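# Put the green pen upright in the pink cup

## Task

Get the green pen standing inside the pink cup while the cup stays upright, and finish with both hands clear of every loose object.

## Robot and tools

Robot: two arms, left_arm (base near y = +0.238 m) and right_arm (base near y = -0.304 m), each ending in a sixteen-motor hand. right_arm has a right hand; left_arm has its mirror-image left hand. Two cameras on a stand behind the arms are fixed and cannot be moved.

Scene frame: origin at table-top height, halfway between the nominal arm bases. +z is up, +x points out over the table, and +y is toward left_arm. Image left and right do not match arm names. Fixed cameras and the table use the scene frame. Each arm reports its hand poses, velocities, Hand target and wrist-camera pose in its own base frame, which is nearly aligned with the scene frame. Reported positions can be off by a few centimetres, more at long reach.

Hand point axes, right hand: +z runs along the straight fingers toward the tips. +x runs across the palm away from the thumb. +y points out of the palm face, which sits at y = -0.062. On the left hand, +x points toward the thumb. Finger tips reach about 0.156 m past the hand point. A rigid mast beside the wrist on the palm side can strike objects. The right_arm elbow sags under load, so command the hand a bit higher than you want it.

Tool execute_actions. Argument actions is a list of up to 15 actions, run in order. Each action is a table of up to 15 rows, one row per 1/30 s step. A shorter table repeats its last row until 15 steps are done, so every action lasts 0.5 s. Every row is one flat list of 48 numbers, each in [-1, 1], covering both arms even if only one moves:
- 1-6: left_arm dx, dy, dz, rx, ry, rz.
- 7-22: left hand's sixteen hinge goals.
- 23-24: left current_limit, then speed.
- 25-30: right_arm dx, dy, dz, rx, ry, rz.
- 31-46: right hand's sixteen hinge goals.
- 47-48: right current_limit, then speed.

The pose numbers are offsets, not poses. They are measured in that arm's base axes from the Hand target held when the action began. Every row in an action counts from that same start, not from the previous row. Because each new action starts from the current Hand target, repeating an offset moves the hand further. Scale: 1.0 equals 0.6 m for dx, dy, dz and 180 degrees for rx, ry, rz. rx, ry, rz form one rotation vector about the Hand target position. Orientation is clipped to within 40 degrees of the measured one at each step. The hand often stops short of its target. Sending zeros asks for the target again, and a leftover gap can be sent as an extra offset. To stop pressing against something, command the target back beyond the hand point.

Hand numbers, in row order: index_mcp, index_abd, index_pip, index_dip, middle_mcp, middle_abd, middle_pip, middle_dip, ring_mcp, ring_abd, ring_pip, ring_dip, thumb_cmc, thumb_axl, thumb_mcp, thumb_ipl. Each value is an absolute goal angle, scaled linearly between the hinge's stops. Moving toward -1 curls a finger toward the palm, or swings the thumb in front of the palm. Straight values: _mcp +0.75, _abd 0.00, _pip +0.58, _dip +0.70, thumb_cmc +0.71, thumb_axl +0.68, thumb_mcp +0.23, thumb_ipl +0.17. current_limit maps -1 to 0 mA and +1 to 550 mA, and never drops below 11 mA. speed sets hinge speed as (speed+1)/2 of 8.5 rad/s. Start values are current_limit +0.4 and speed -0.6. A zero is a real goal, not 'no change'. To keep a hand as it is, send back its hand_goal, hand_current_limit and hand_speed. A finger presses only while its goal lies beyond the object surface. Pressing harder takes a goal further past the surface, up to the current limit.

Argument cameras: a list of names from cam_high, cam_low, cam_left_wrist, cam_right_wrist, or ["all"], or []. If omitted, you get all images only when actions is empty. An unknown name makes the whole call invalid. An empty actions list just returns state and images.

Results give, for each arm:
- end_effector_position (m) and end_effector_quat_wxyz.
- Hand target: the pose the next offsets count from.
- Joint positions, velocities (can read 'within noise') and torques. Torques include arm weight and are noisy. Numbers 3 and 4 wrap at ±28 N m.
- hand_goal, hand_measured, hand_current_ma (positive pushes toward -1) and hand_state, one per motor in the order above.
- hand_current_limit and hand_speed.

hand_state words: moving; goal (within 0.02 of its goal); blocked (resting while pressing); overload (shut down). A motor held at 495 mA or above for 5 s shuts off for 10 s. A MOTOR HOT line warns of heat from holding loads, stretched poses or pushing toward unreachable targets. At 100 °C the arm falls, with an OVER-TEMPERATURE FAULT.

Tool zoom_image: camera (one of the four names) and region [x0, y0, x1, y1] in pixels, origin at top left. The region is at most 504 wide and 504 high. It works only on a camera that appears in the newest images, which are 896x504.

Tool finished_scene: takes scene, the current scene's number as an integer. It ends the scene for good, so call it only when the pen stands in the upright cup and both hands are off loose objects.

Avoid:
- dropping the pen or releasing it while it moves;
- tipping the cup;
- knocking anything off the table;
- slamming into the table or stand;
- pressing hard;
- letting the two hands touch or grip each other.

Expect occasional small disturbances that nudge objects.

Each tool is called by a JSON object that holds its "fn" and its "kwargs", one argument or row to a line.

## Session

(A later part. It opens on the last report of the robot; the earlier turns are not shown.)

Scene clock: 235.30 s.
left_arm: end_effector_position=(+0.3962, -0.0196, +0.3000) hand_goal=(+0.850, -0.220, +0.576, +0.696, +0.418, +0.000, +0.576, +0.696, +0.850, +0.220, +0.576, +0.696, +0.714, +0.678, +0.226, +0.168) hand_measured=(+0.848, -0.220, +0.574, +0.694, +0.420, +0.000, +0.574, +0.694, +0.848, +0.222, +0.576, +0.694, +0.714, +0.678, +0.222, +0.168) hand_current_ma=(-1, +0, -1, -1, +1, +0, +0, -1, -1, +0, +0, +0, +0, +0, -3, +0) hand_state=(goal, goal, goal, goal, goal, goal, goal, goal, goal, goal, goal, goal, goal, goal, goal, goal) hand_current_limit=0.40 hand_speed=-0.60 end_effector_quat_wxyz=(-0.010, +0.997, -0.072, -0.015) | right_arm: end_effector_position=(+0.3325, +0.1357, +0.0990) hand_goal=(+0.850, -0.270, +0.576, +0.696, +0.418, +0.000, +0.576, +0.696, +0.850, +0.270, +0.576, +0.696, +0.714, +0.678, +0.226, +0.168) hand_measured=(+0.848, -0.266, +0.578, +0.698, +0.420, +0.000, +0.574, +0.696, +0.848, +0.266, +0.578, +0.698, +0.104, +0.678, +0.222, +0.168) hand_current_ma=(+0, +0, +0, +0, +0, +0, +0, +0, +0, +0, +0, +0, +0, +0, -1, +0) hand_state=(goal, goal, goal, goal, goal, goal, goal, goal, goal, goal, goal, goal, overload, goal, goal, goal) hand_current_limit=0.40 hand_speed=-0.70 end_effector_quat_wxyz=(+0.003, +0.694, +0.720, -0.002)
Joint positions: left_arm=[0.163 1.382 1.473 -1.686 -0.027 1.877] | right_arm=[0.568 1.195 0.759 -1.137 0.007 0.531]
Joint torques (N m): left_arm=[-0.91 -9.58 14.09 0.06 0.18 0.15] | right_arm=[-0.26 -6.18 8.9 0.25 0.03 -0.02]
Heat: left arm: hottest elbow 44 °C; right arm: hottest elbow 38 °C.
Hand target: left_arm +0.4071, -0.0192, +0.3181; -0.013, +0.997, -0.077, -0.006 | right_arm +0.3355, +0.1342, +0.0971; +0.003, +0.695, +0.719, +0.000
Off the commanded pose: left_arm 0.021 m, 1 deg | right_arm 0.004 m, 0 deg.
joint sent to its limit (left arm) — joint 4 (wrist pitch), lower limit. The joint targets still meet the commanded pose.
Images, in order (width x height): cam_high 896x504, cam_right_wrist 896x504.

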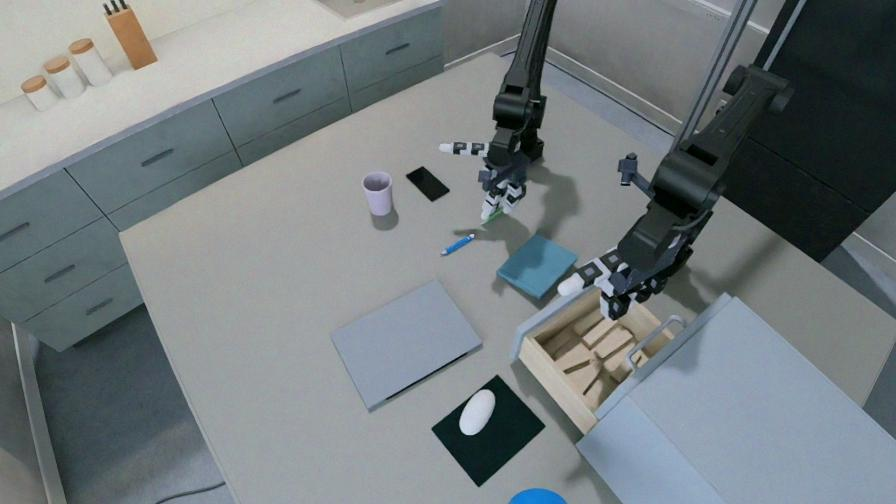

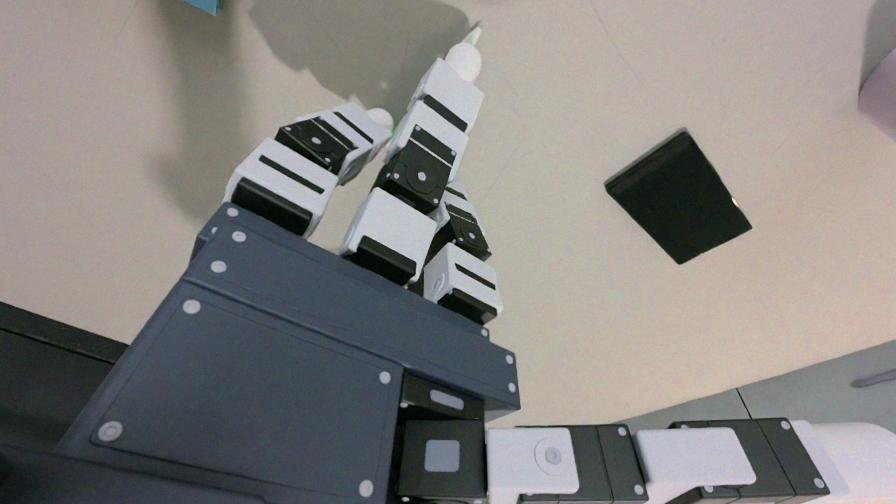

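{"fn": "execute_actions", "kwargs": {
  "actions": [
    [[0,0,0,0,0,0,0.849,-0.22,0.576,0.696,0.418,0,0.576,0.696,0.849,0.22,0.576,0.696,0.714,0.678,0.226,0.168,0.4,-0.6,0.003,0.0,-0.0285,0,0,0,0.849,-0.27,0.576,0.696,0.418,0,0.576,0.696,0.849,0.27,0.576,0.696,0.714,0.678,0.226,0.168,0.4,-0.7]]
  ],
  "cameras": ["cam_right_wrist","cam_high"]
}}

{"fn": "zoom_image", "kwargs": {
  "camera": "cam_high",
  "region": [450, 180, 550, 236]
}}

{"fn": "zoom_image", "kwargs": {
  "camera": "cam_right_wrist",
  "region": [370, 0, 510, 120]
}}

Scene clock: 236.53 s.
left_arm: end_effector_position=(+0.3962, -0.0196, +0.3000) hand_goal=(+0.850, -0.220, +0.576, +0.696, +0.418, +0.000, +0.576, +0.696, +0.850, +0.220, +0.576, +0.696, +0.714, +0.678, +0.226, +0.168) hand_measured=(+0.848, -0.220, +0.574, +0.694, +0.420, +0.000, +0.574, +0.694, +0.848, +0.222, +0.576, +0.694, +0.714, +0.678, +0.222, +0.168) hand_current_ma=(-1, +0, -1, -1, +1, +0, +0, -1, -1, +0, +0, +0, +0, +0, -3, +0) hand_state=(goal, goal, goal, goal, goal, goal, goal, goal, goal, goal, goal, goal, goal, goal, goal, goal) hand_current_limit=0.40 hand_speed=-0.60 end_effector_quat_wxyz=(-0.010, +0.997, -0.072, -0.015) | right_arm: end_effector_position=(+0.3361, +0.1371, +0.0884) hand_goal=(+0.850, -0.270, +0.576, +0.696, +0.418, +0.000, +0.576, +0.696, +0.850, +0.270, +0.576, +0.696, +0.714, +0.678, +0.226, +0.168) hand_measured=(+0.852, -0.266, +0.578, +0.698, +0.414, +0.000, +0.572, +0.694, +0.854, +0.274, +0.578, +0.698, +0.104, +0.678, +0.222, +0.168) hand_current_ma=(+0, +1, +0, +0, -1, +0, -1, +0, +1, +0, +0, +0, +0, +0, -1, +0) hand_state=(goal, goal, goal, goal, goal, goal, goal, goal, goal, goal, goal, goal, overload, goal, goal, goal) hand_current_limit=0.40 hand_speed=-0.70 end_effector_quat_wxyz=(+0.004, +0.694, +0.720, +0.004)
Joint positions: left_arm=[0.163 1.382 1.473 -1.686 -0.027 1.877] | right_arm=[0.564 1.213 0.74 -1.088 0.006 0.527]
Joint torques (N m): left_arm=[-0.97 -9.7 13.96 0.02 0.15 0.17] | right_arm=[-0.26 -5.42 8.01 0.58 0.07 -0.02]
Heat: left arm: hottest elbow 44 °C; right arm: hottest elbow 38 °C.
Hand target: left_arm +0.4071, -0.0192, +0.3181; -0.013, +0.997, -0.077, -0.006 | right_arm +0.3373, +0.1343, +0.0799; +0.003, +0.695, +0.719, +0.000
Off the commanded pose: left_arm 0.021 m, 1 deg | right_arm 0.009 m, 0 deg.
joint sent to its limit (left arm) — joint 4 (wrist pitch), lower limit. The joint targets still meet the commanded pose.
Images, in order (width x height): cam_high 896x504, cam_right_wrist 896x504.

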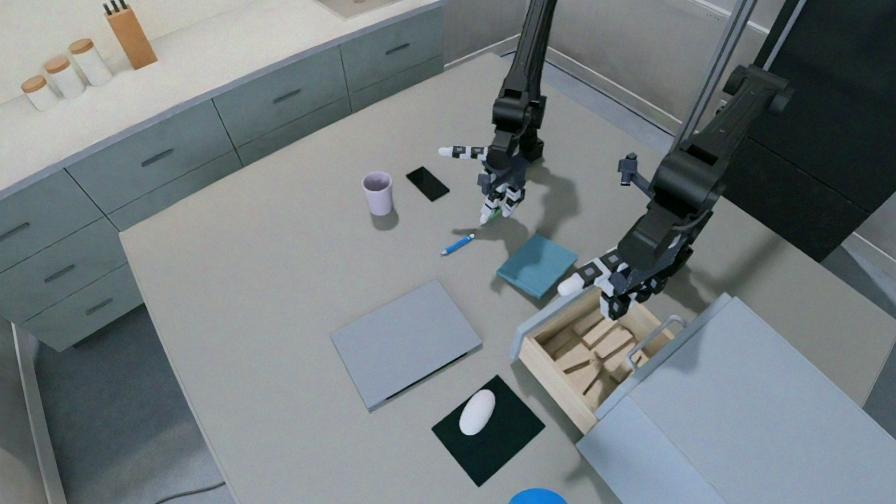

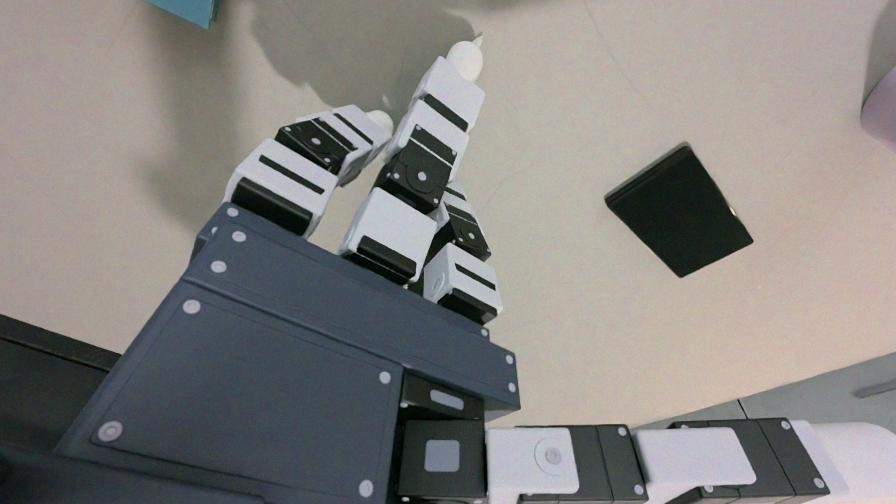

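Scaled by 5.040 from the camera's 896x504 image, which has a finer 1280x720 frame.

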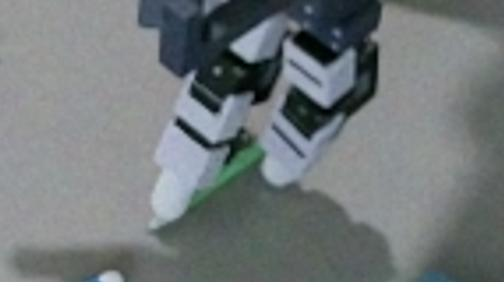

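Scaled by 3.600 from the camera's 896x504 image, which has a finer 1280x720 frame.

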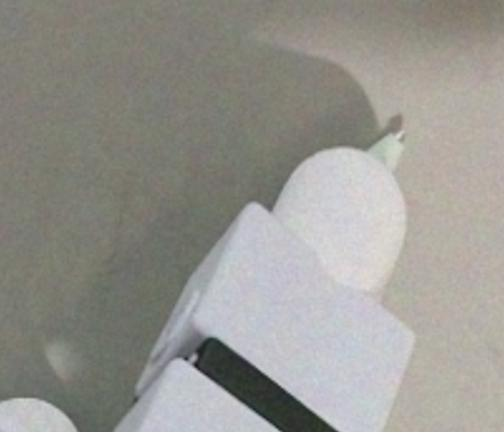

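{"fn": "execute_actions", "kwargs": {
  "actions": [
    [[0,0,0,0,0,0,0.849,-0.22,0.576,0.696,0.418,0,0.576,0.696,0.849,0.22,0.576,0.696,0.714,0.678,0.226,0.168,0.4,-0.6,0,0,-0.004,0,0,0,0.849,-0.35,0.576,0.696,0.418,0,0.576,0.696,0.849,0.35,0.576,0.696,0.714,0.678,0.226,0.168,0.4,-0.75]]
  ],
  "cameras": ["cam_right_wrist","cam_high"]
}}

{"fn": "zoom_image", "kwargs": {
  "camera": "cam_high",
  "region": [450, 180, 550, 236]
}}

{"fn": "zoom_image", "kwargs": {
  "camera": "cam_right_wrist",
  "region": [370, 0, 510, 120]
}}

Scene clock: 237.43 s.
left_arm: end_effector_position=(+0.3962, -0.0196, +0.3000) hand_goal=(+0.850, -0.220, +0.576, +0.696, +0.418, +0.000, +0.576, +0.696, +0.850, +0.220, +0.576, +0.696, +0.714, +0.678, +0.226, +0.168) hand_measured=(+0.848, -0.220, +0.574, +0.694, +0.420, +0.000, +0.574, +0.694, +0.848, +0.222, +0.576, +0.694, +0.714, +0.678, +0.222, +0.168) hand_current_ma=(-1, +0, -1, -1, +1, +0, +0, -1, -1, +0, +0, +0, +0, +0, -3, +0) hand_state=(goal, goal, goal, goal, goal, goal, goal, goal, goal, goal, goal, goal, goal, goal, goal, goal) hand_current_limit=0.40 hand_speed=-0.60 end_effector_quat_wxyz=(-0.010, +0.997, -0.072, -0.015) | right_arm: end_effector_position=(+0.3383, +0.1386, +0.0882) hand_goal=(+0.850, -0.350, +0.576, +0.696, +0.418, +0.000, +0.576, +0.696, +0.850, +0.350, +0.576, +0.696, +0.714, +0.678, +0.226, +0.168) hand_measured=(+0.850, -0.334, +0.578, +0.698, +0.412, +0.000, +0.572, +0.694, +0.850, +0.332, +0.578, +0.698, +0.104, +0.678, +0.222, +0.168) hand_current_ma=(+0, +6, +0, +0, -1, +0, -1, +0, +0, -6, +0, +0, +0, +0, -1, +0) hand_state=(goal, goal, goal, goal, goal, goal, goal, goal, goal, goal, goal, goal, overload, goal, goal, goal) hand_current_limit=0.40 hand_speed=-0.75 end_effector_quat_wxyz=(+0.005, +0.694, +0.720, +0.008)
Joint positions: left_arm=[0.163 1.382 1.473 -1.686 -0.027 1.877] | right_arm=[0.564 1.215 0.74 -1.076 0.006 0.527]
Joint torques (N m): left_arm=[-1.2 -9.76 13.93 0.14 0.1 0.17] | right_arm=[-0.21 -5.3 7.72 0.42 0.08 -0.04]
Heat: left arm: hottest elbow 44 °C; right arm: hottest elbow 38 °C.
Hand target: left_arm +0.4071, -0.0192, +0.3181; -0.013, +0.997, -0.077, -0.006 | right_arm +0.3373, +0.1342, +0.0775; +0.003, +0.695, +0.719, +0.000
Off the commanded pose: left_arm 0.021 m, 1 deg | right_arm 0.012 m, 1 deg.
joint sent to its limit (left arm) — joint 4 (wrist pitch), lower limit. The joint targets still meet the commanded pose.
Images, in order (width x height): cam_high 896x504, cam_right_wrist 896x504.

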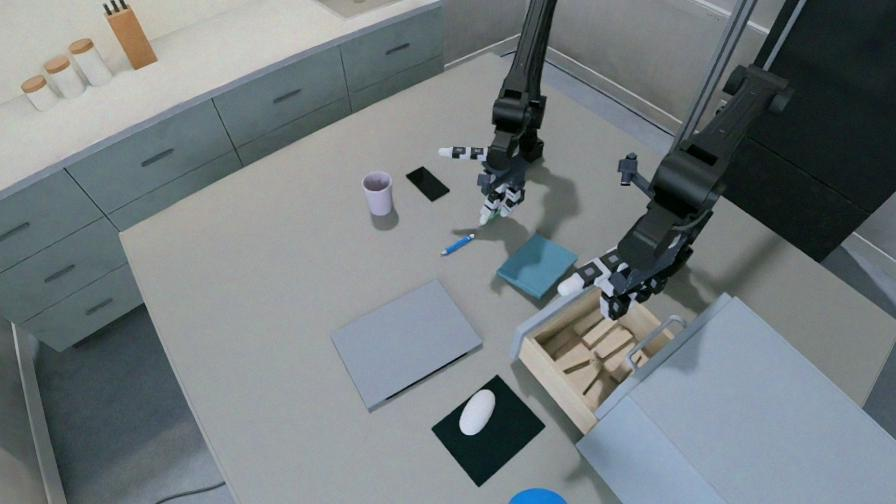

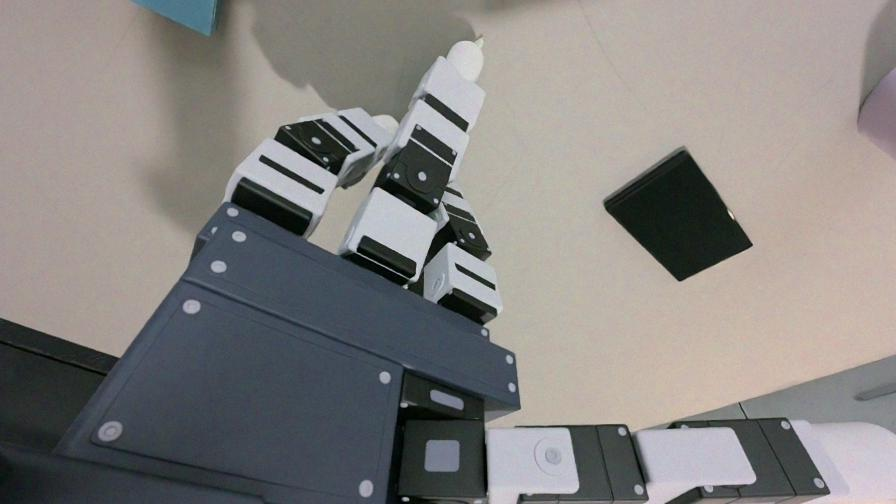

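Scaled by 5.040 from the camera's 896x504 image, which has a finer 1280x720 frame.

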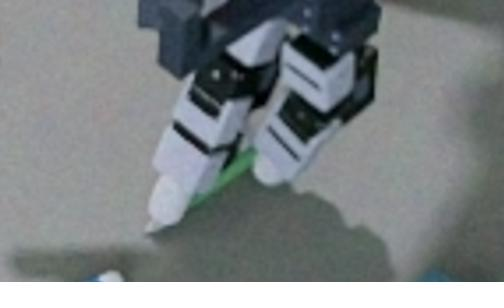

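Scaled by 3.600 from the camera's 896x504 image, which has a finer 1280x720 frame.

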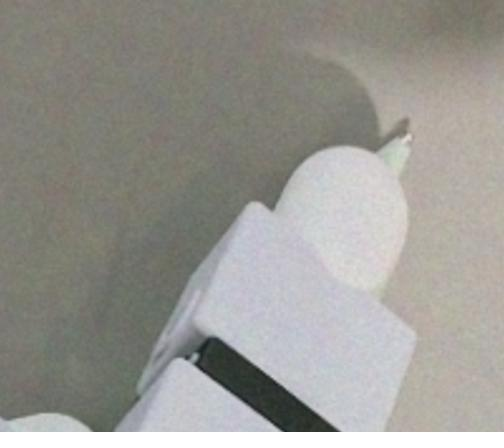

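{"fn": "execute_actions", "kwargs": {
  "actions": [
    [[0,0,0,0,0,0,0.849,-0.22,0.576,0.696,0.418,0,0.576,0.696,0.849,0.22,0.576,0.696,0.714,0.678,0.226,0.168,0.4,-0.6,0,0,0,0,0,0,0.849,-0.5,0.576,0.696,0.418,0,0.576,0.696,0.849,0.5,0.576,0.696,0.714,0.678,0.226,0.168,0.4,-0.75]]
  ],
  "cameras": ["cam_right_wrist","cam_high"]
}}

{"fn": "zoom_image", "kwargs": {
  "camera": "cam_high",
  "region": [450, 180, 550, 236]
}}

{"fn": "zoom_image", "kwargs": {
  "camera": "cam_right_wrist",
  "region": [370, 0, 510, 120]
}}

Scene clock: 238.37 s.
left_arm: end_effector_position=(+0.3962, -0.0196, +0.3000) hand_goal=(+0.850, -0.220, +0.576, +0.696, +0.418, +0.000, +0.576, +0.696, +0.850, +0.220, +0.576, +0.696, +0.714, +0.678, +0.226, +0.168) hand_measured=(+0.848, -0.220, +0.574, +0.694, +0.420, +0.000, +0.574, +0.694, +0.848, +0.222, +0.576, +0.694, +0.714, +0.678, +0.222, +0.168) hand_current_ma=(-1, +0, -1, -1, +1, +0, +0, -1, -1, +0, +0, +0, +0, +0, -3, +0) hand_state=(goal, goal, goal, goal, goal, goal, goal, goal, goal, goal, goal, goal, goal, goal, goal, goal) hand_current_limit=0.40 hand_speed=-0.60 end_effector_quat_wxyz=(-0.010, +0.997, -0.072, -0.015) | right_arm: end_effector_position=(+0.3385, +0.1387, +0.0882) hand_goal=(+0.850, -0.500, +0.576, +0.696, +0.418, +0.000, +0.576, +0.696, +0.850, +0.500, +0.576, +0.696, +0.714, +0.678, +0.226, +0.168) hand_measured=(+0.850, -0.352, +0.578, +0.698, +0.412, +0.000, +0.572, +0.694, +0.850, +0.336, +0.578, +0.698, +0.104, +0.678, +0.222, +0.168) hand_current_ma=(+0, +290, +0, +0, -1, +0, -1, +0, +0, -349, +0, +0, +0, +0, -1, +0) hand_state=(goal, blocked, goal, goal, goal, goal, goal, goal, goal, blocked, goal, goal, overload, goal, goal, goal) hand_current_limit=0.40 hand_speed=-0.75 end_effector_quat_wxyz=(+0.005, +0.694, +0.720, +0.009)
Joint positions: left_arm=[0.163 1.382 1.473 -1.686 -0.027 1.877] | right_arm=[0.564 1.216 0.74 -1.075 0.006 0.527]
Joint torques (N m): left_arm=[-1.49 -9.64 13.89 0.05 0.15 0.14] | right_arm=[-0.15 -5.3 7.71 0.36 0.08 -0.04]
Heat: left arm: hottest elbow 44 °C; right arm: hottest elbow 38 °C.
Hand target: left_arm +0.4071, -0.0192, +0.3181; -0.013, +0.997, -0.077, -0.006 | right_arm +0.3373, +0.1342, +0.0775; +0.003, +0.695, +0.719, +0.000
Off the commanded pose: left_arm 0.021 m, 1 deg | right_arm 0.012 m, 1 deg.
joint sent to its limit (left arm) — joint 4 (wrist pitch), lower limit. The joint targets still meet the commanded pose.
Images, in order (width x height): cam_high 896x504, cam_right_wrist 896x504.

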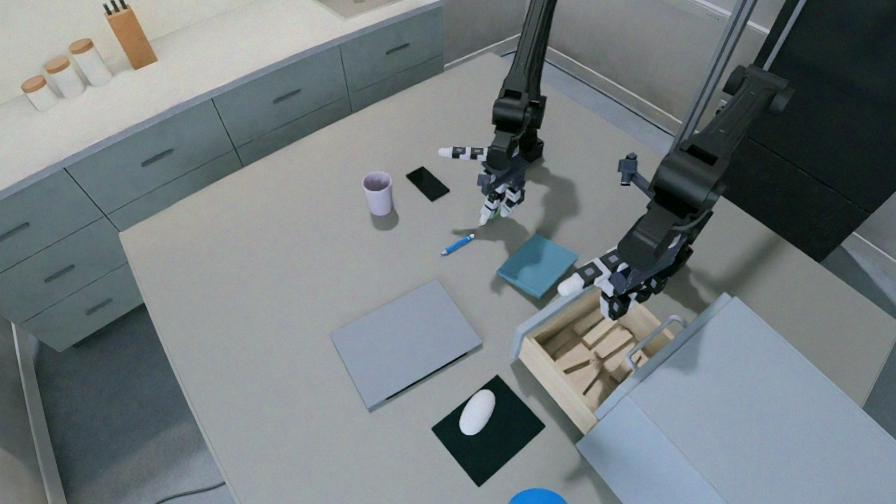

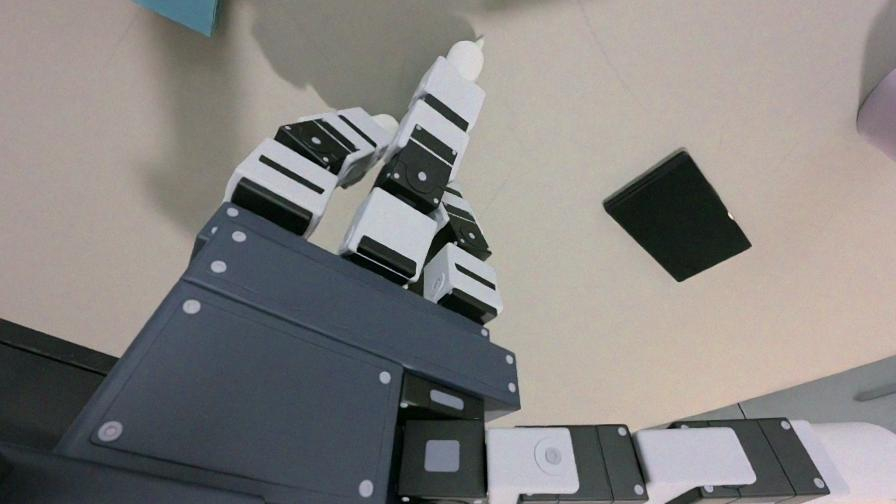

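Scaled by 5.040 from the camera's 896x504 image, which has a finer 1280x720 frame.

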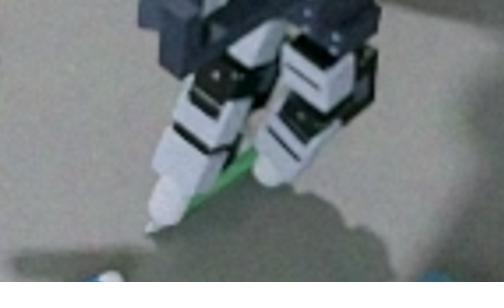

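Scaled by 3.600 from the camera's 896x504 image, which has a finer 1280x720 frame.

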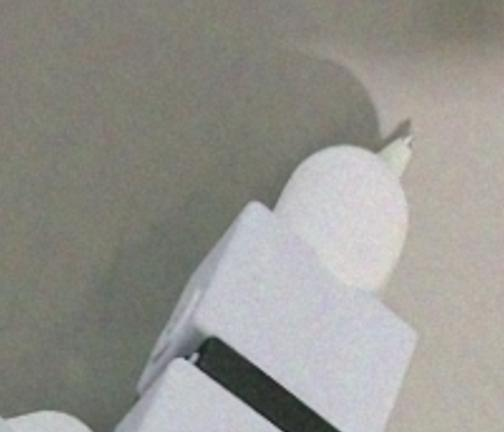

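{"fn": "execute_actions", "kwargs": {
  "actions": [
    [[0,0,0,0,0,0,0.849,-0.22,0.576,0.696,0.418,0,0.576,0.696,0.849,0.22,0.576,0.696,0.714,0.678,0.226,0.168,0.4,-0.6,0.002,0.0075,0.108,0.0255,-0.0403,0,0.849,-0.5,0.576,0.696,0.418,0,0.576,0.696,0.849,0.5,0.576,0.696,0.714,0.678,0.226,0.168,0.4,-0.75]]
  ],
  "cameras": ["cam_right_wrist","cam_high"]
}}

{"fn": "zoom_image", "kwargs": {
  "camera": "cam_high",
  "region": [450, 160, 550, 216]
}}

{"fn": "zoom_image", "kwargs": {
  "camera": "cam_right_wrist",
  "region": [370, 0, 510, 120]
}}

Scene clock: 239.30 s.
left_arm: end_effector_position=(+0.3962, -0.0196, +0.3000) hand_goal=(+0.850, -0.220, +0.576, +0.696, +0.418, +0.000, +0.576, +0.696, +0.850, +0.220, +0.576, +0.696, +0.714, +0.678, +0.226, +0.168) hand_measured=(+0.848, -0.220, +0.574, +0.694, +0.420, +0.000, +0.574, +0.694, +0.848, +0.222, +0.576, +0.694, +0.714, +0.678, +0.222, +0.168) hand_current_ma=(-1, +0, -1, -1, +1, +0, +0, -1, -1, +0, +0, +0, +0, +0, -3, +0) hand_state=(goal, goal, goal, goal, goal, goal, goal, goal, goal, goal, goal, goal, goal, goal, goal, goal) hand_current_limit=0.40 hand_speed=-0.60 end_effector_quat_wxyz=(-0.010, +0.997, -0.072, -0.015) | right_arm: end_effector_position=(+0.3352, +0.1366, +0.1365) hand_goal=(+0.850, -0.500, +0.576, +0.696, +0.418, +0.000, +0.576, +0.696, +0.850, +0.500, +0.576, +0.696, +0.714, +0.678, +0.226, +0.168) hand_measured=(+0.848, -0.352, +0.576, +0.698, +0.420, +0.000, +0.574, +0.694, +0.850, +0.336, +0.578, +0.698, +0.104, +0.678, +0.222, +0.168) hand_current_ma=(+0, +290, +0, +0, +0, +0, +0, +0, +0, -349, +0, +0, +0, +0, -1, +0) hand_state=(goal, blocked, goal, goal, goal, goal, goal, goal, goal, blocked, goal, goal, overload, goal, goal, goal) hand_current_limit=0.40 hand_speed=-0.75 end_effector_quat_wxyz=(+0.020, +0.692, +0.718, +0.071)
Joint positions: left_arm=[0.163 1.382 1.473 -1.686 -0.027 1.877] | right_arm=[0.564 1.062 0.736 -1.097 0.006 0.527]
Joint torques (N m): left_arm=[-1.03 -9.58 13.86 0.13 0.17 0.16] | right_arm=[0.73 -4.95 11.49 -0.42 0.09 0.06]
Heat: left arm: hottest elbow 44 °C; right arm: hottest elbow 38 °C.
Hand target: left_arm +0.4071, -0.0192, +0.3181; -0.013, +0.997, -0.077, -0.006 | right_arm +0.3385, +0.1387, +0.1425; +0.020, +0.693, +0.717, +0.073
Off the commanded pose: left_arm 0.021 m, 1 deg | right_arm 0.007 m, 0 deg.
joint sent to its limit (left arm) — joint 4 (wrist pitch), lower limit. The joint targets still meet the commanded pose.
Images, in order (width x height): cam_high 896x504, cam_right_wrist 896x504.

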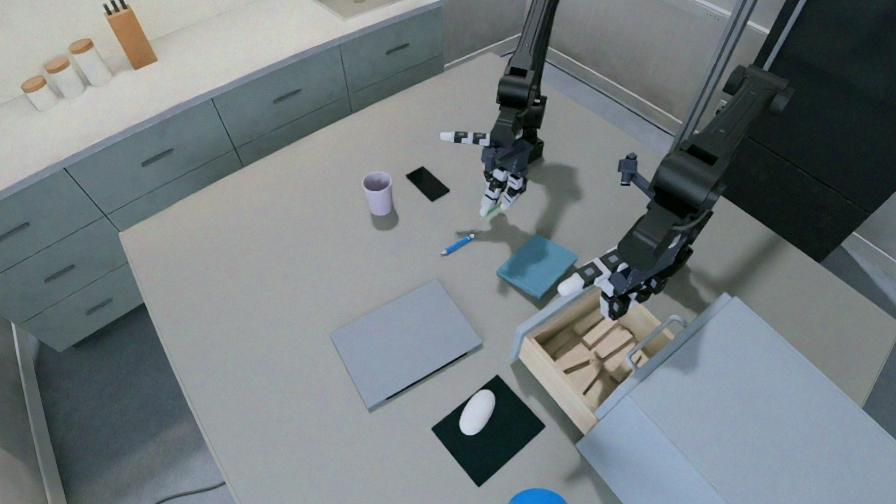

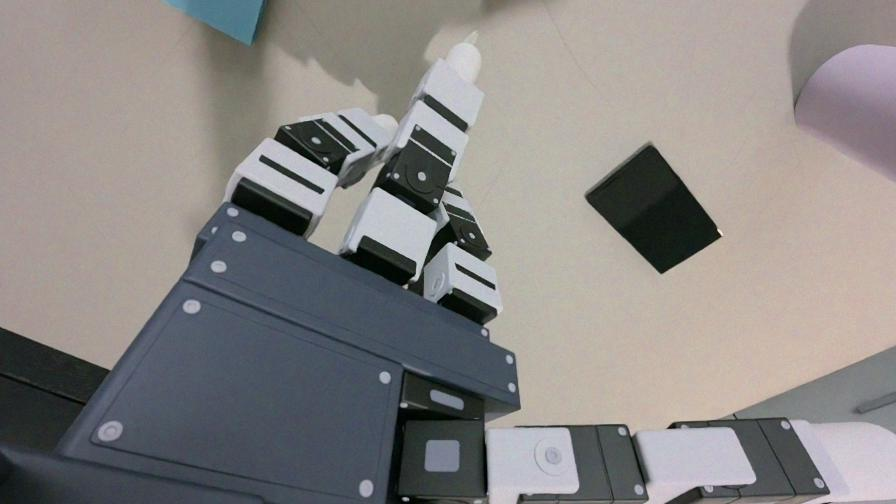

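Scaled by 5.040 from the camera's 896x504 image, which has a finer 1280x720 frame.

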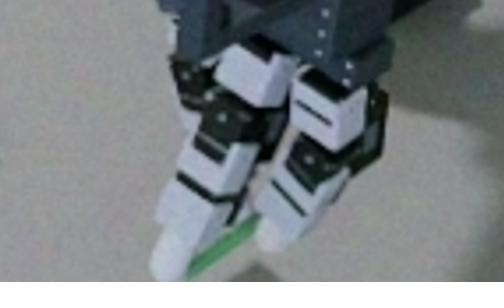

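Scaled by 3.600 from the camera's 896x504 image, which has a finer 1280x720 frame.

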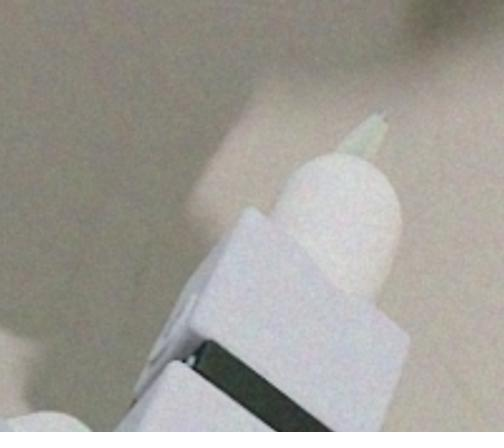

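{"fn": "execute_actions", "kwargs": {
  "actions": [
    [[0,0,0,0,0,0,0.849,-0.22,0.576,0.696,0.418,0,0.576,0.696,0.849,0.22,0.576,0.696,0.714,0.678,0.226,0.168,0.4,-0.6,0,0,0.129,-0.0255,0.0403,0,0.849,-0.5,0.576,0.696,0.418,0,0.576,0.696,0.849,0.5,0.576,0.696,0.714,0.678,0.226,0.168,0.4,-0.75]],
    [[0,0,0,0,0,0,0.849,-0.22,0.576,0.696,0.418,0,0.576,0.696,0.849,0.22,0.576,0.696,0.714,0.678,0.226,0.168,0.4,-0.6,0,0,0,0,0,0,0.849,-0.5,0.576,0.696,0.418,0,-0.3,0.1,0.849,0.5,0.576,0.696,0.714,0.678,0.226,0.168,0.4,-0.6]]
  ],
  "cameras": ["cam_right_wrist","cam_high"]
}}

{"fn": "zoom_image", "kwargs": {
  "camera": "cam_high",
  "region": [440, 140, 560, 206]
}}

{"fn": "zoom_image", "kwargs": {
  "camera": "cam_right_wrist",
  "region": [370, 0, 510, 120]
}}

Scene clock: 241.77 s.
left_arm: end_effector_position=(+0.3962, -0.0196, +0.3000) hand_goal=(+0.850, -0.220, +0.576, +0.696, +0.418, +0.000, +0.576, +0.696, +0.850, +0.220, +0.576, +0.696, +0.714, +0.678, +0.226, +0.168) hand_measured=(+0.848, -0.220, +0.574, +0.694, +0.420, +0.000, +0.574, +0.694, +0.848, +0.222, +0.576, +0.694, +0.714, +0.678, +0.222, +0.168) hand_current_ma=(-1, +0, -1, -1, +1, +0, +0, -1, -1, +0, +0, +0, +0, +0, -3, +0) hand_state=(goal, goal, goal, goal, goal, goal, goal, goal, goal, goal, goal, goal, goal, goal, goal, goal) hand_current_limit=0.40 hand_speed=-0.60 end_effector_quat_wxyz=(-0.010, +0.997, -0.072, -0.015) | right_arm: end_effector_position=(+0.3258, +0.1303, +0.1967) hand_goal=(+0.850, -0.500, +0.576, +0.696, +0.418, +0.000, -0.300, +0.100, +0.850, +0.500, +0.576, +0.696, +0.714, +0.678, +0.226, +0.168) hand_measured=(+0.846, -0.352, +0.576, +0.698, +0.422, +0.000, -0.292, +0.104, +0.848, +0.336, +0.578, +0.698, +0.106, +0.678, +0.222, +0.168) hand_current_ma=(+0, +290, +0, +0, +0, +0, +2, +0, +0, -349, +0, +0, +0, +0, -1, +0) hand_state=(goal, blocked, goal, goal, goal, goal, goal, goal, goal, blocked, goal, goal, overload, goal, goal, goal) hand_current_limit=0.40 hand_speed=-0.60 end_effector_quat_wxyz=(-0.001, +0.694, +0.720, -0.021)
Joint positions: left_arm=[0.163 1.382 1.473 -1.686 -0.027 1.877] | right_arm=[0.564 1.112 0.97 -1.47 0.008 0.527]
Joint torques (N m): left_arm=[-1.49 -9.52 13.86 0.08 0.19 0.17] | right_arm=[0.67 -5.89 15.1 -0.66 0.02 0.08]
Heat: left arm: hottest elbow 44 °C; right arm: hottest elbow 38 °C.
Hand target: left_arm +0.4071, -0.0192, +0.3181; -0.013, +0.997, -0.077, -0.006 | right_arm +0.3385, +0.1387, +0.2198; +0.003, +0.695, +0.719, +0.000
Off the commanded pose: left_arm 0.021 m, 1 deg | right_arm 0.028 m, 2 deg.
joint sent to its limit (left arm) — joint 4 (wrist pitch), lower limit. The joint targets still meet the commanded pose.
Images, in order (width x height): cam_high 896x504, cam_right_wrist 896x504.

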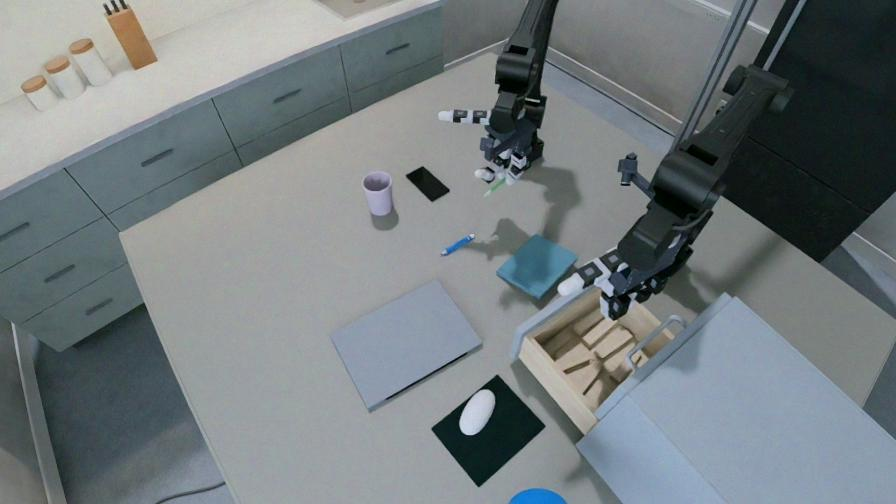

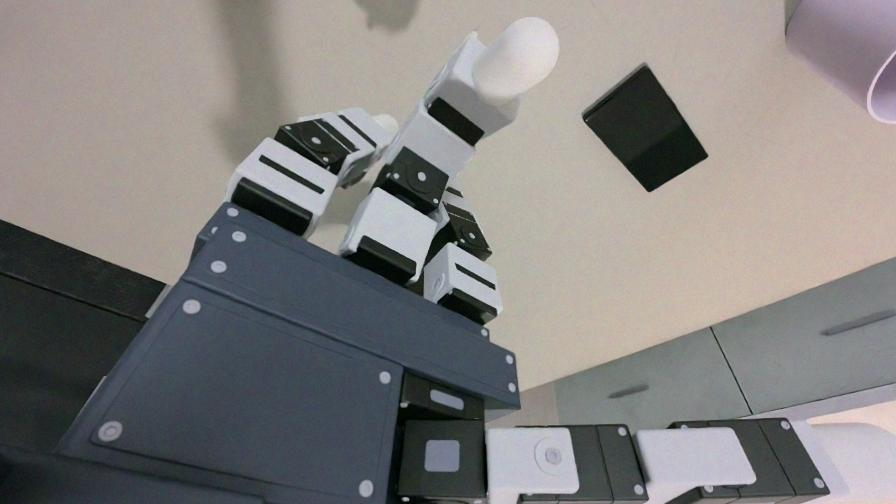

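Scaled by 4.200 from the camera's 896x504 image, which has a finer 1280x720 frame.

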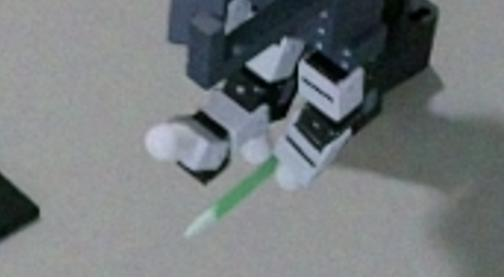

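Scaled by 3.600 from the camera's 896x504 image, which has a finer 1280x720 frame.

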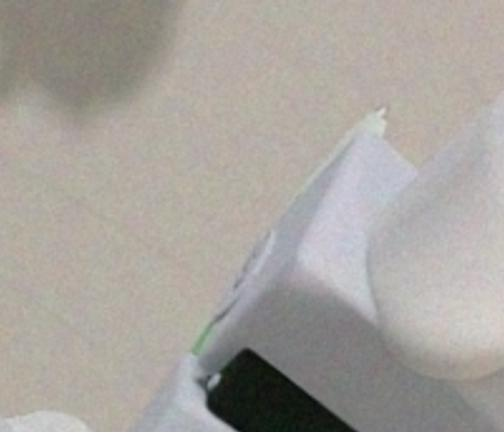

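{"fn": "execute_actions", "kwargs": {
  "actions": [
    [[0,0,0,0,0,0,0.849,-0.22,0.576,0.696,0.418,0,0.576,0.696,0.849,0.22,0.576,0.696,0.714,0.678,0.226,0.168,0.4,-0.6,0.0764,0.0434,0.01,0,0,0.172,0.849,-0.5,0.576,0.696,0.14,0,-0.88,-0.6,0.849,0.5,0.576,0.696,0.714,0.678,0.226,0.168,0.4,-0.5]],
    [[0,0,0,0,0,0,0.849,-0.22,0.576,0.696,0.418,0,0.576,0.696,0.849,0.22,0.576,0.696,0.714,0.678,0.226,0.168,0.4,-0.6,0.0764,0.0434,0.01,0,0,0.172,0.849,-0.5,0.576,0.696,0.14,0,-0.88,-0.6,0.849,0.5,0.576,0.696,0.714,0.678,0.226,0.168,0.4,-0.5]],
    [[0,0,0,0,0,0,0.849,-0.22,0.576,0.696,0.418,0,0.576,0.696,0.849,0.22,0.576,0.696,0.714,0.678,0.226,0.168,0.4,-0.6,0.0764,0.0434,0.01,0,0,0.172,0.849,-0.5,0.576,0.696,0.14,0,-0.88,-0.6,0.849,0.5,0.576,0.696,0.714,0.678,0.226,0.168,0.4,-0.5]]
  ],
  "cameras": ["cam_right_wrist","cam_high"]
}}

{"fn": "zoom_image", "kwargs": {
  "camera": "cam_high",
  "region": [360, 130, 520, 220]
}}

Scene clock: 244.50 s.
left_arm: end_effector_position=(+0.3962, -0.0196, +0.3000) hand_goal=(+0.850, -0.220, +0.576, +0.696, +0.418, +0.000, +0.576, +0.696, +0.850, +0.220, +0.576, +0.696, +0.714, +0.678, +0.226, +0.168) hand_measured=(+0.848, -0.220, +0.574, +0.694, +0.420, +0.000, +0.574, +0.694, +0.848, +0.222, +0.576, +0.694, +0.714, +0.678, +0.222, +0.168) hand_current_ma=(-1, +0, -1, -1, +1, +0, +0, -1, -1, +0, +0, +0, +0, +0, -3, +0) hand_state=(goal, goal, goal, goal, goal, goal, goal, goal, goal, goal, goal, goal, goal, goal, goal, goal) hand_current_limit=0.40 hand_speed=-0.60 end_effector_quat_wxyz=(-0.010, +0.997, -0.072, -0.015) | right_arm: end_effector_position=(+0.4593, +0.2135, +0.2137) hand_goal=(+0.850, -0.500, +0.576, +0.696, +0.140, +0.000, -0.880, -0.600, +0.850, +0.500, +0.576, +0.696, +0.714, +0.678, +0.226, +0.168) hand_measured=(+0.846, -0.352, +0.576, +0.698, +0.154, +0.000, -0.874, -0.598, +0.848, +0.336, +0.578, +0.698, +0.108, +0.678, +0.222, +0.168) hand_current_ma=(+0, +290, +0, +0, +5, +0, +1, +0, +0, -349, +0, +0, +0, +0, -1, +0) hand_state=(goal, blocked, goal, goal, goal, goal, goal, goal, goal, blocked, goal, goal, overload, goal, goal, goal) hand_current_limit=0.40 hand_speed=-0.50 end_effector_quat_wxyz=(-0.017, -0.037, +0.999, -0.006)
Joint positions: left_arm=[0.163 1.382 1.473 -1.686 -0.027 1.877] | right_arm=[0.281 1.573 1.451 -1.484 0.003 -1.364]
Joint torques (N m): left_arm=[-1.08 -9.7 13.93 0.09 0.19 0.14] | right_arm=[0.21 -13.98 15.64 -0.64 -0.23 -0.09]
Heat: left arm: hottest elbow 44 °C; right arm: hottest elbow 39 °C.
Hand target: left_arm +0.4071, -0.0192, +0.3181; -0.013, +0.997, -0.077, -0.006 | right_arm +0.4760, +0.2169, +0.2377; +0.002, -0.043, +0.999, +0.002
Off the commanded pose: left_arm 0.021 m, 1 deg | right_arm 0.030 m, 2 deg.
joint sent to its limit (left arm) — joint 4 (wrist pitch), lower limit. The joint targets still meet the commanded pose.
Images, in order (width x height): cam_high 896x504, cam_right_wrist 896x504.

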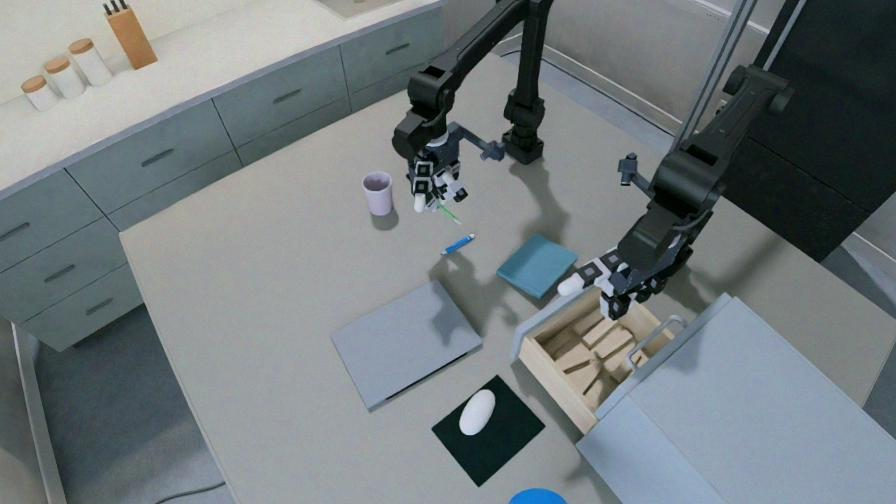

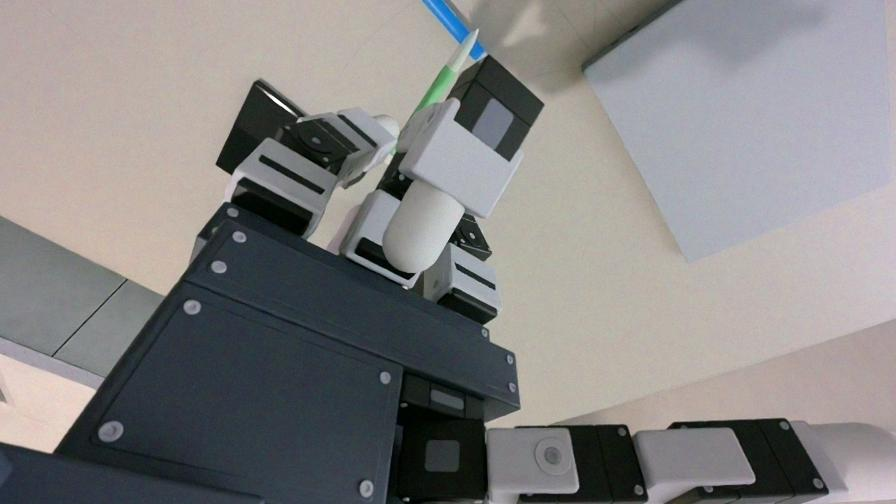

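Scaled by 3.150 from the camera's 896x504 image, which has a finer 1280x720 frame.

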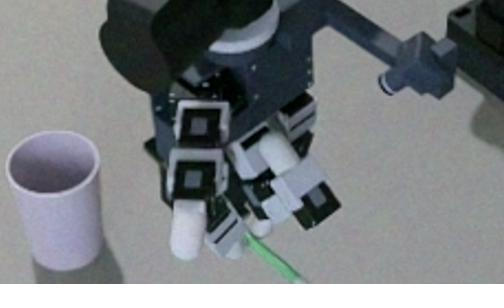

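{"fn": "execute_actions", "kwargs": {
  "actions": [
    [[0,0,0,0,0,0,0.849,-0.22,0.576,0.696,0.418,0,0.576,0.696,0.849,0.22,0.576,0.696,0.714,0.678,0.226,0.168,0.4,-0.6,0.0533,-0.02,-0.02,-0.1577,-0.0138,0,0.849,-0.5,0.576,0.696,0.14,0,-0.88,-0.6,0.849,0.5,0.576,0.696,0.714,0.678,0.226,0.168,0.4,-0.5]],
    [[0,0,0,0,0,0,0.849,-0.22,0.576,0.696,0.418,0,0.576,0.696,0.849,0.22,0.576,0.696,0.714,0.678,0.226,0.168,0.4,-0.6,0.0533,-0.02,-0.02,-0.1577,-0.0138,0,0.849,-0.5,0.576,0.696,0.14,0,-0.88,-0.6,0.849,0.5,0.576,0.696,0.714,0.678,0.226,0.168,0.4,-0.5]]
  ],
  "cameras": ["cam_right_wrist","cam_high","cam_low"]
}}

{"fn": "zoom_image", "kwargs": {
  "camera": "cam_high",
  "region": [340, 120, 500, 220]
}}

Scene clock: 250.80 s.
left_arm: end_effector_position=(+0.3962, -0.0196, +0.3000) hand_goal=(+0.850, -0.220, +0.576, +0.696, +0.418, +0.000, +0.576, +0.696, +0.850, +0.220, +0.576, +0.696, +0.714, +0.678, +0.226, +0.168) hand_measured=(+0.848, -0.220, +0.574, +0.694, +0.420, +0.000, +0.574, +0.694, +0.848, +0.222, +0.576, +0.694, +0.714, +0.678, +0.222, +0.168) hand_current_ma=(-1, +0, -1, -1, +1, +0, +0, -1, -1, +0, +0, +0, +0, +0, -3, +0) hand_state=(goal, goal, goal, goal, goal, goal, goal, goal, goal, goal, goal, goal, goal, goal, goal, goal) hand_current_limit=0.40 hand_speed=-0.60 end_effector_quat_wxyz=(-0.010, +0.997, -0.072, -0.015) | right_arm: end_effector_position=(+0.5263, +0.1894, +0.1942) hand_goal=(+0.850, -0.500, +0.576, +0.696, +0.140, +0.000, -0.880, -0.600, +0.850, +0.500, +0.576, +0.696, +0.714, +0.678, +0.226, +0.168) hand_measured=(+0.838, -0.352, +0.574, +0.698, +0.142, +0.000, -0.874, -0.598, +0.840, +0.336, +0.574, +0.698, -0.320, +0.678, +0.222, +0.168) hand_current_ma=(-4, +290, +0, +0, +0, +0, +1, +0, -3, -349, +0, +0, +0, +0, -1, +0) hand_state=(goal, blocked, goal, goal, goal, goal, goal, goal, goal, blocked, goal, goal, overload, goal, goal, goal) hand_current_limit=0.40 hand_speed=-0.50 end_effector_quat_wxyz=(+0.090, -0.096, +0.894, -0.428)
Joint positions: left_arm=[0.163 1.382 1.473 -1.686 -0.027 1.877] | right_arm=[0.508 1.806 1.688 -1.693 0.882 -1.163]
Joint torques (N m): left_arm=[-1.08 -9.76 13.81 0.16 0.16 0.14] | right_arm=[0.21 -17.85 14.22 -0.95 0.86 0.16]
Heat: left arm: hottest elbow 44 °C; right arm: hottest elbow 39 °C.
Hand target: left_arm +0.4071, -0.0192, +0.3181; -0.013, +0.997, -0.077, -0.006 | right_arm +0.5401, +0.1929, +0.2139; +0.023, -0.038, +0.879, -0.475
Off the commanded pose: left_arm 0.021 m, 1 deg | right_arm 0.024 m, 12 deg.
joint sent to its limit (left arm) — joint 4 (wrist pitch), lower limit.
joint sent to its limit (right arm) — joint 4 (wrist pitch), lower limit.
not at rest: the robot was still moving 3 seconds after this call's last action.
Images, in order (width x height): cam_high 896x504, cam_low 896x504, cam_right_wrist 896x504.

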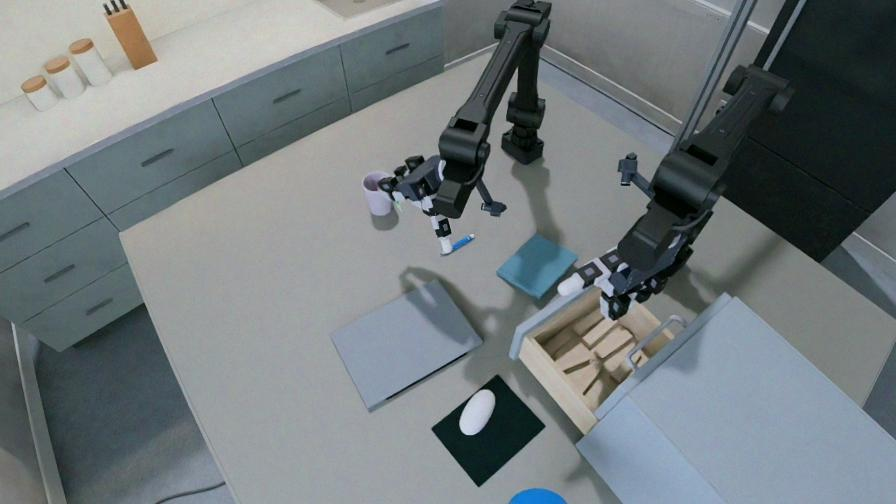

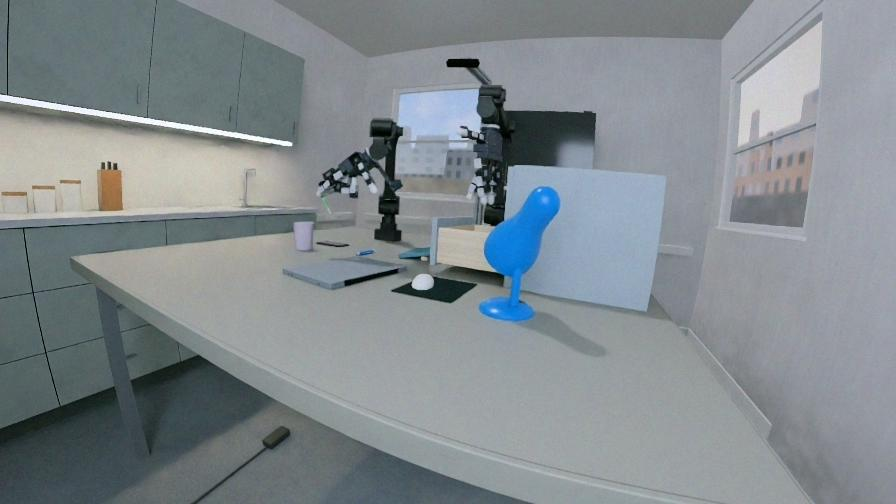

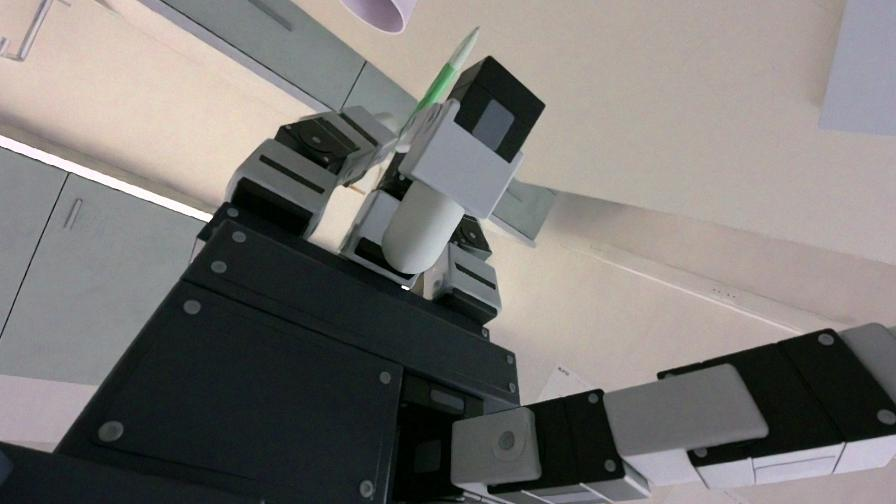

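Scaled by 3.150 from the camera's 896x504 image, which has a finer 1280x720 frame.

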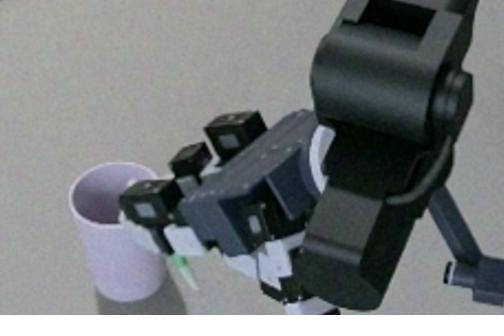

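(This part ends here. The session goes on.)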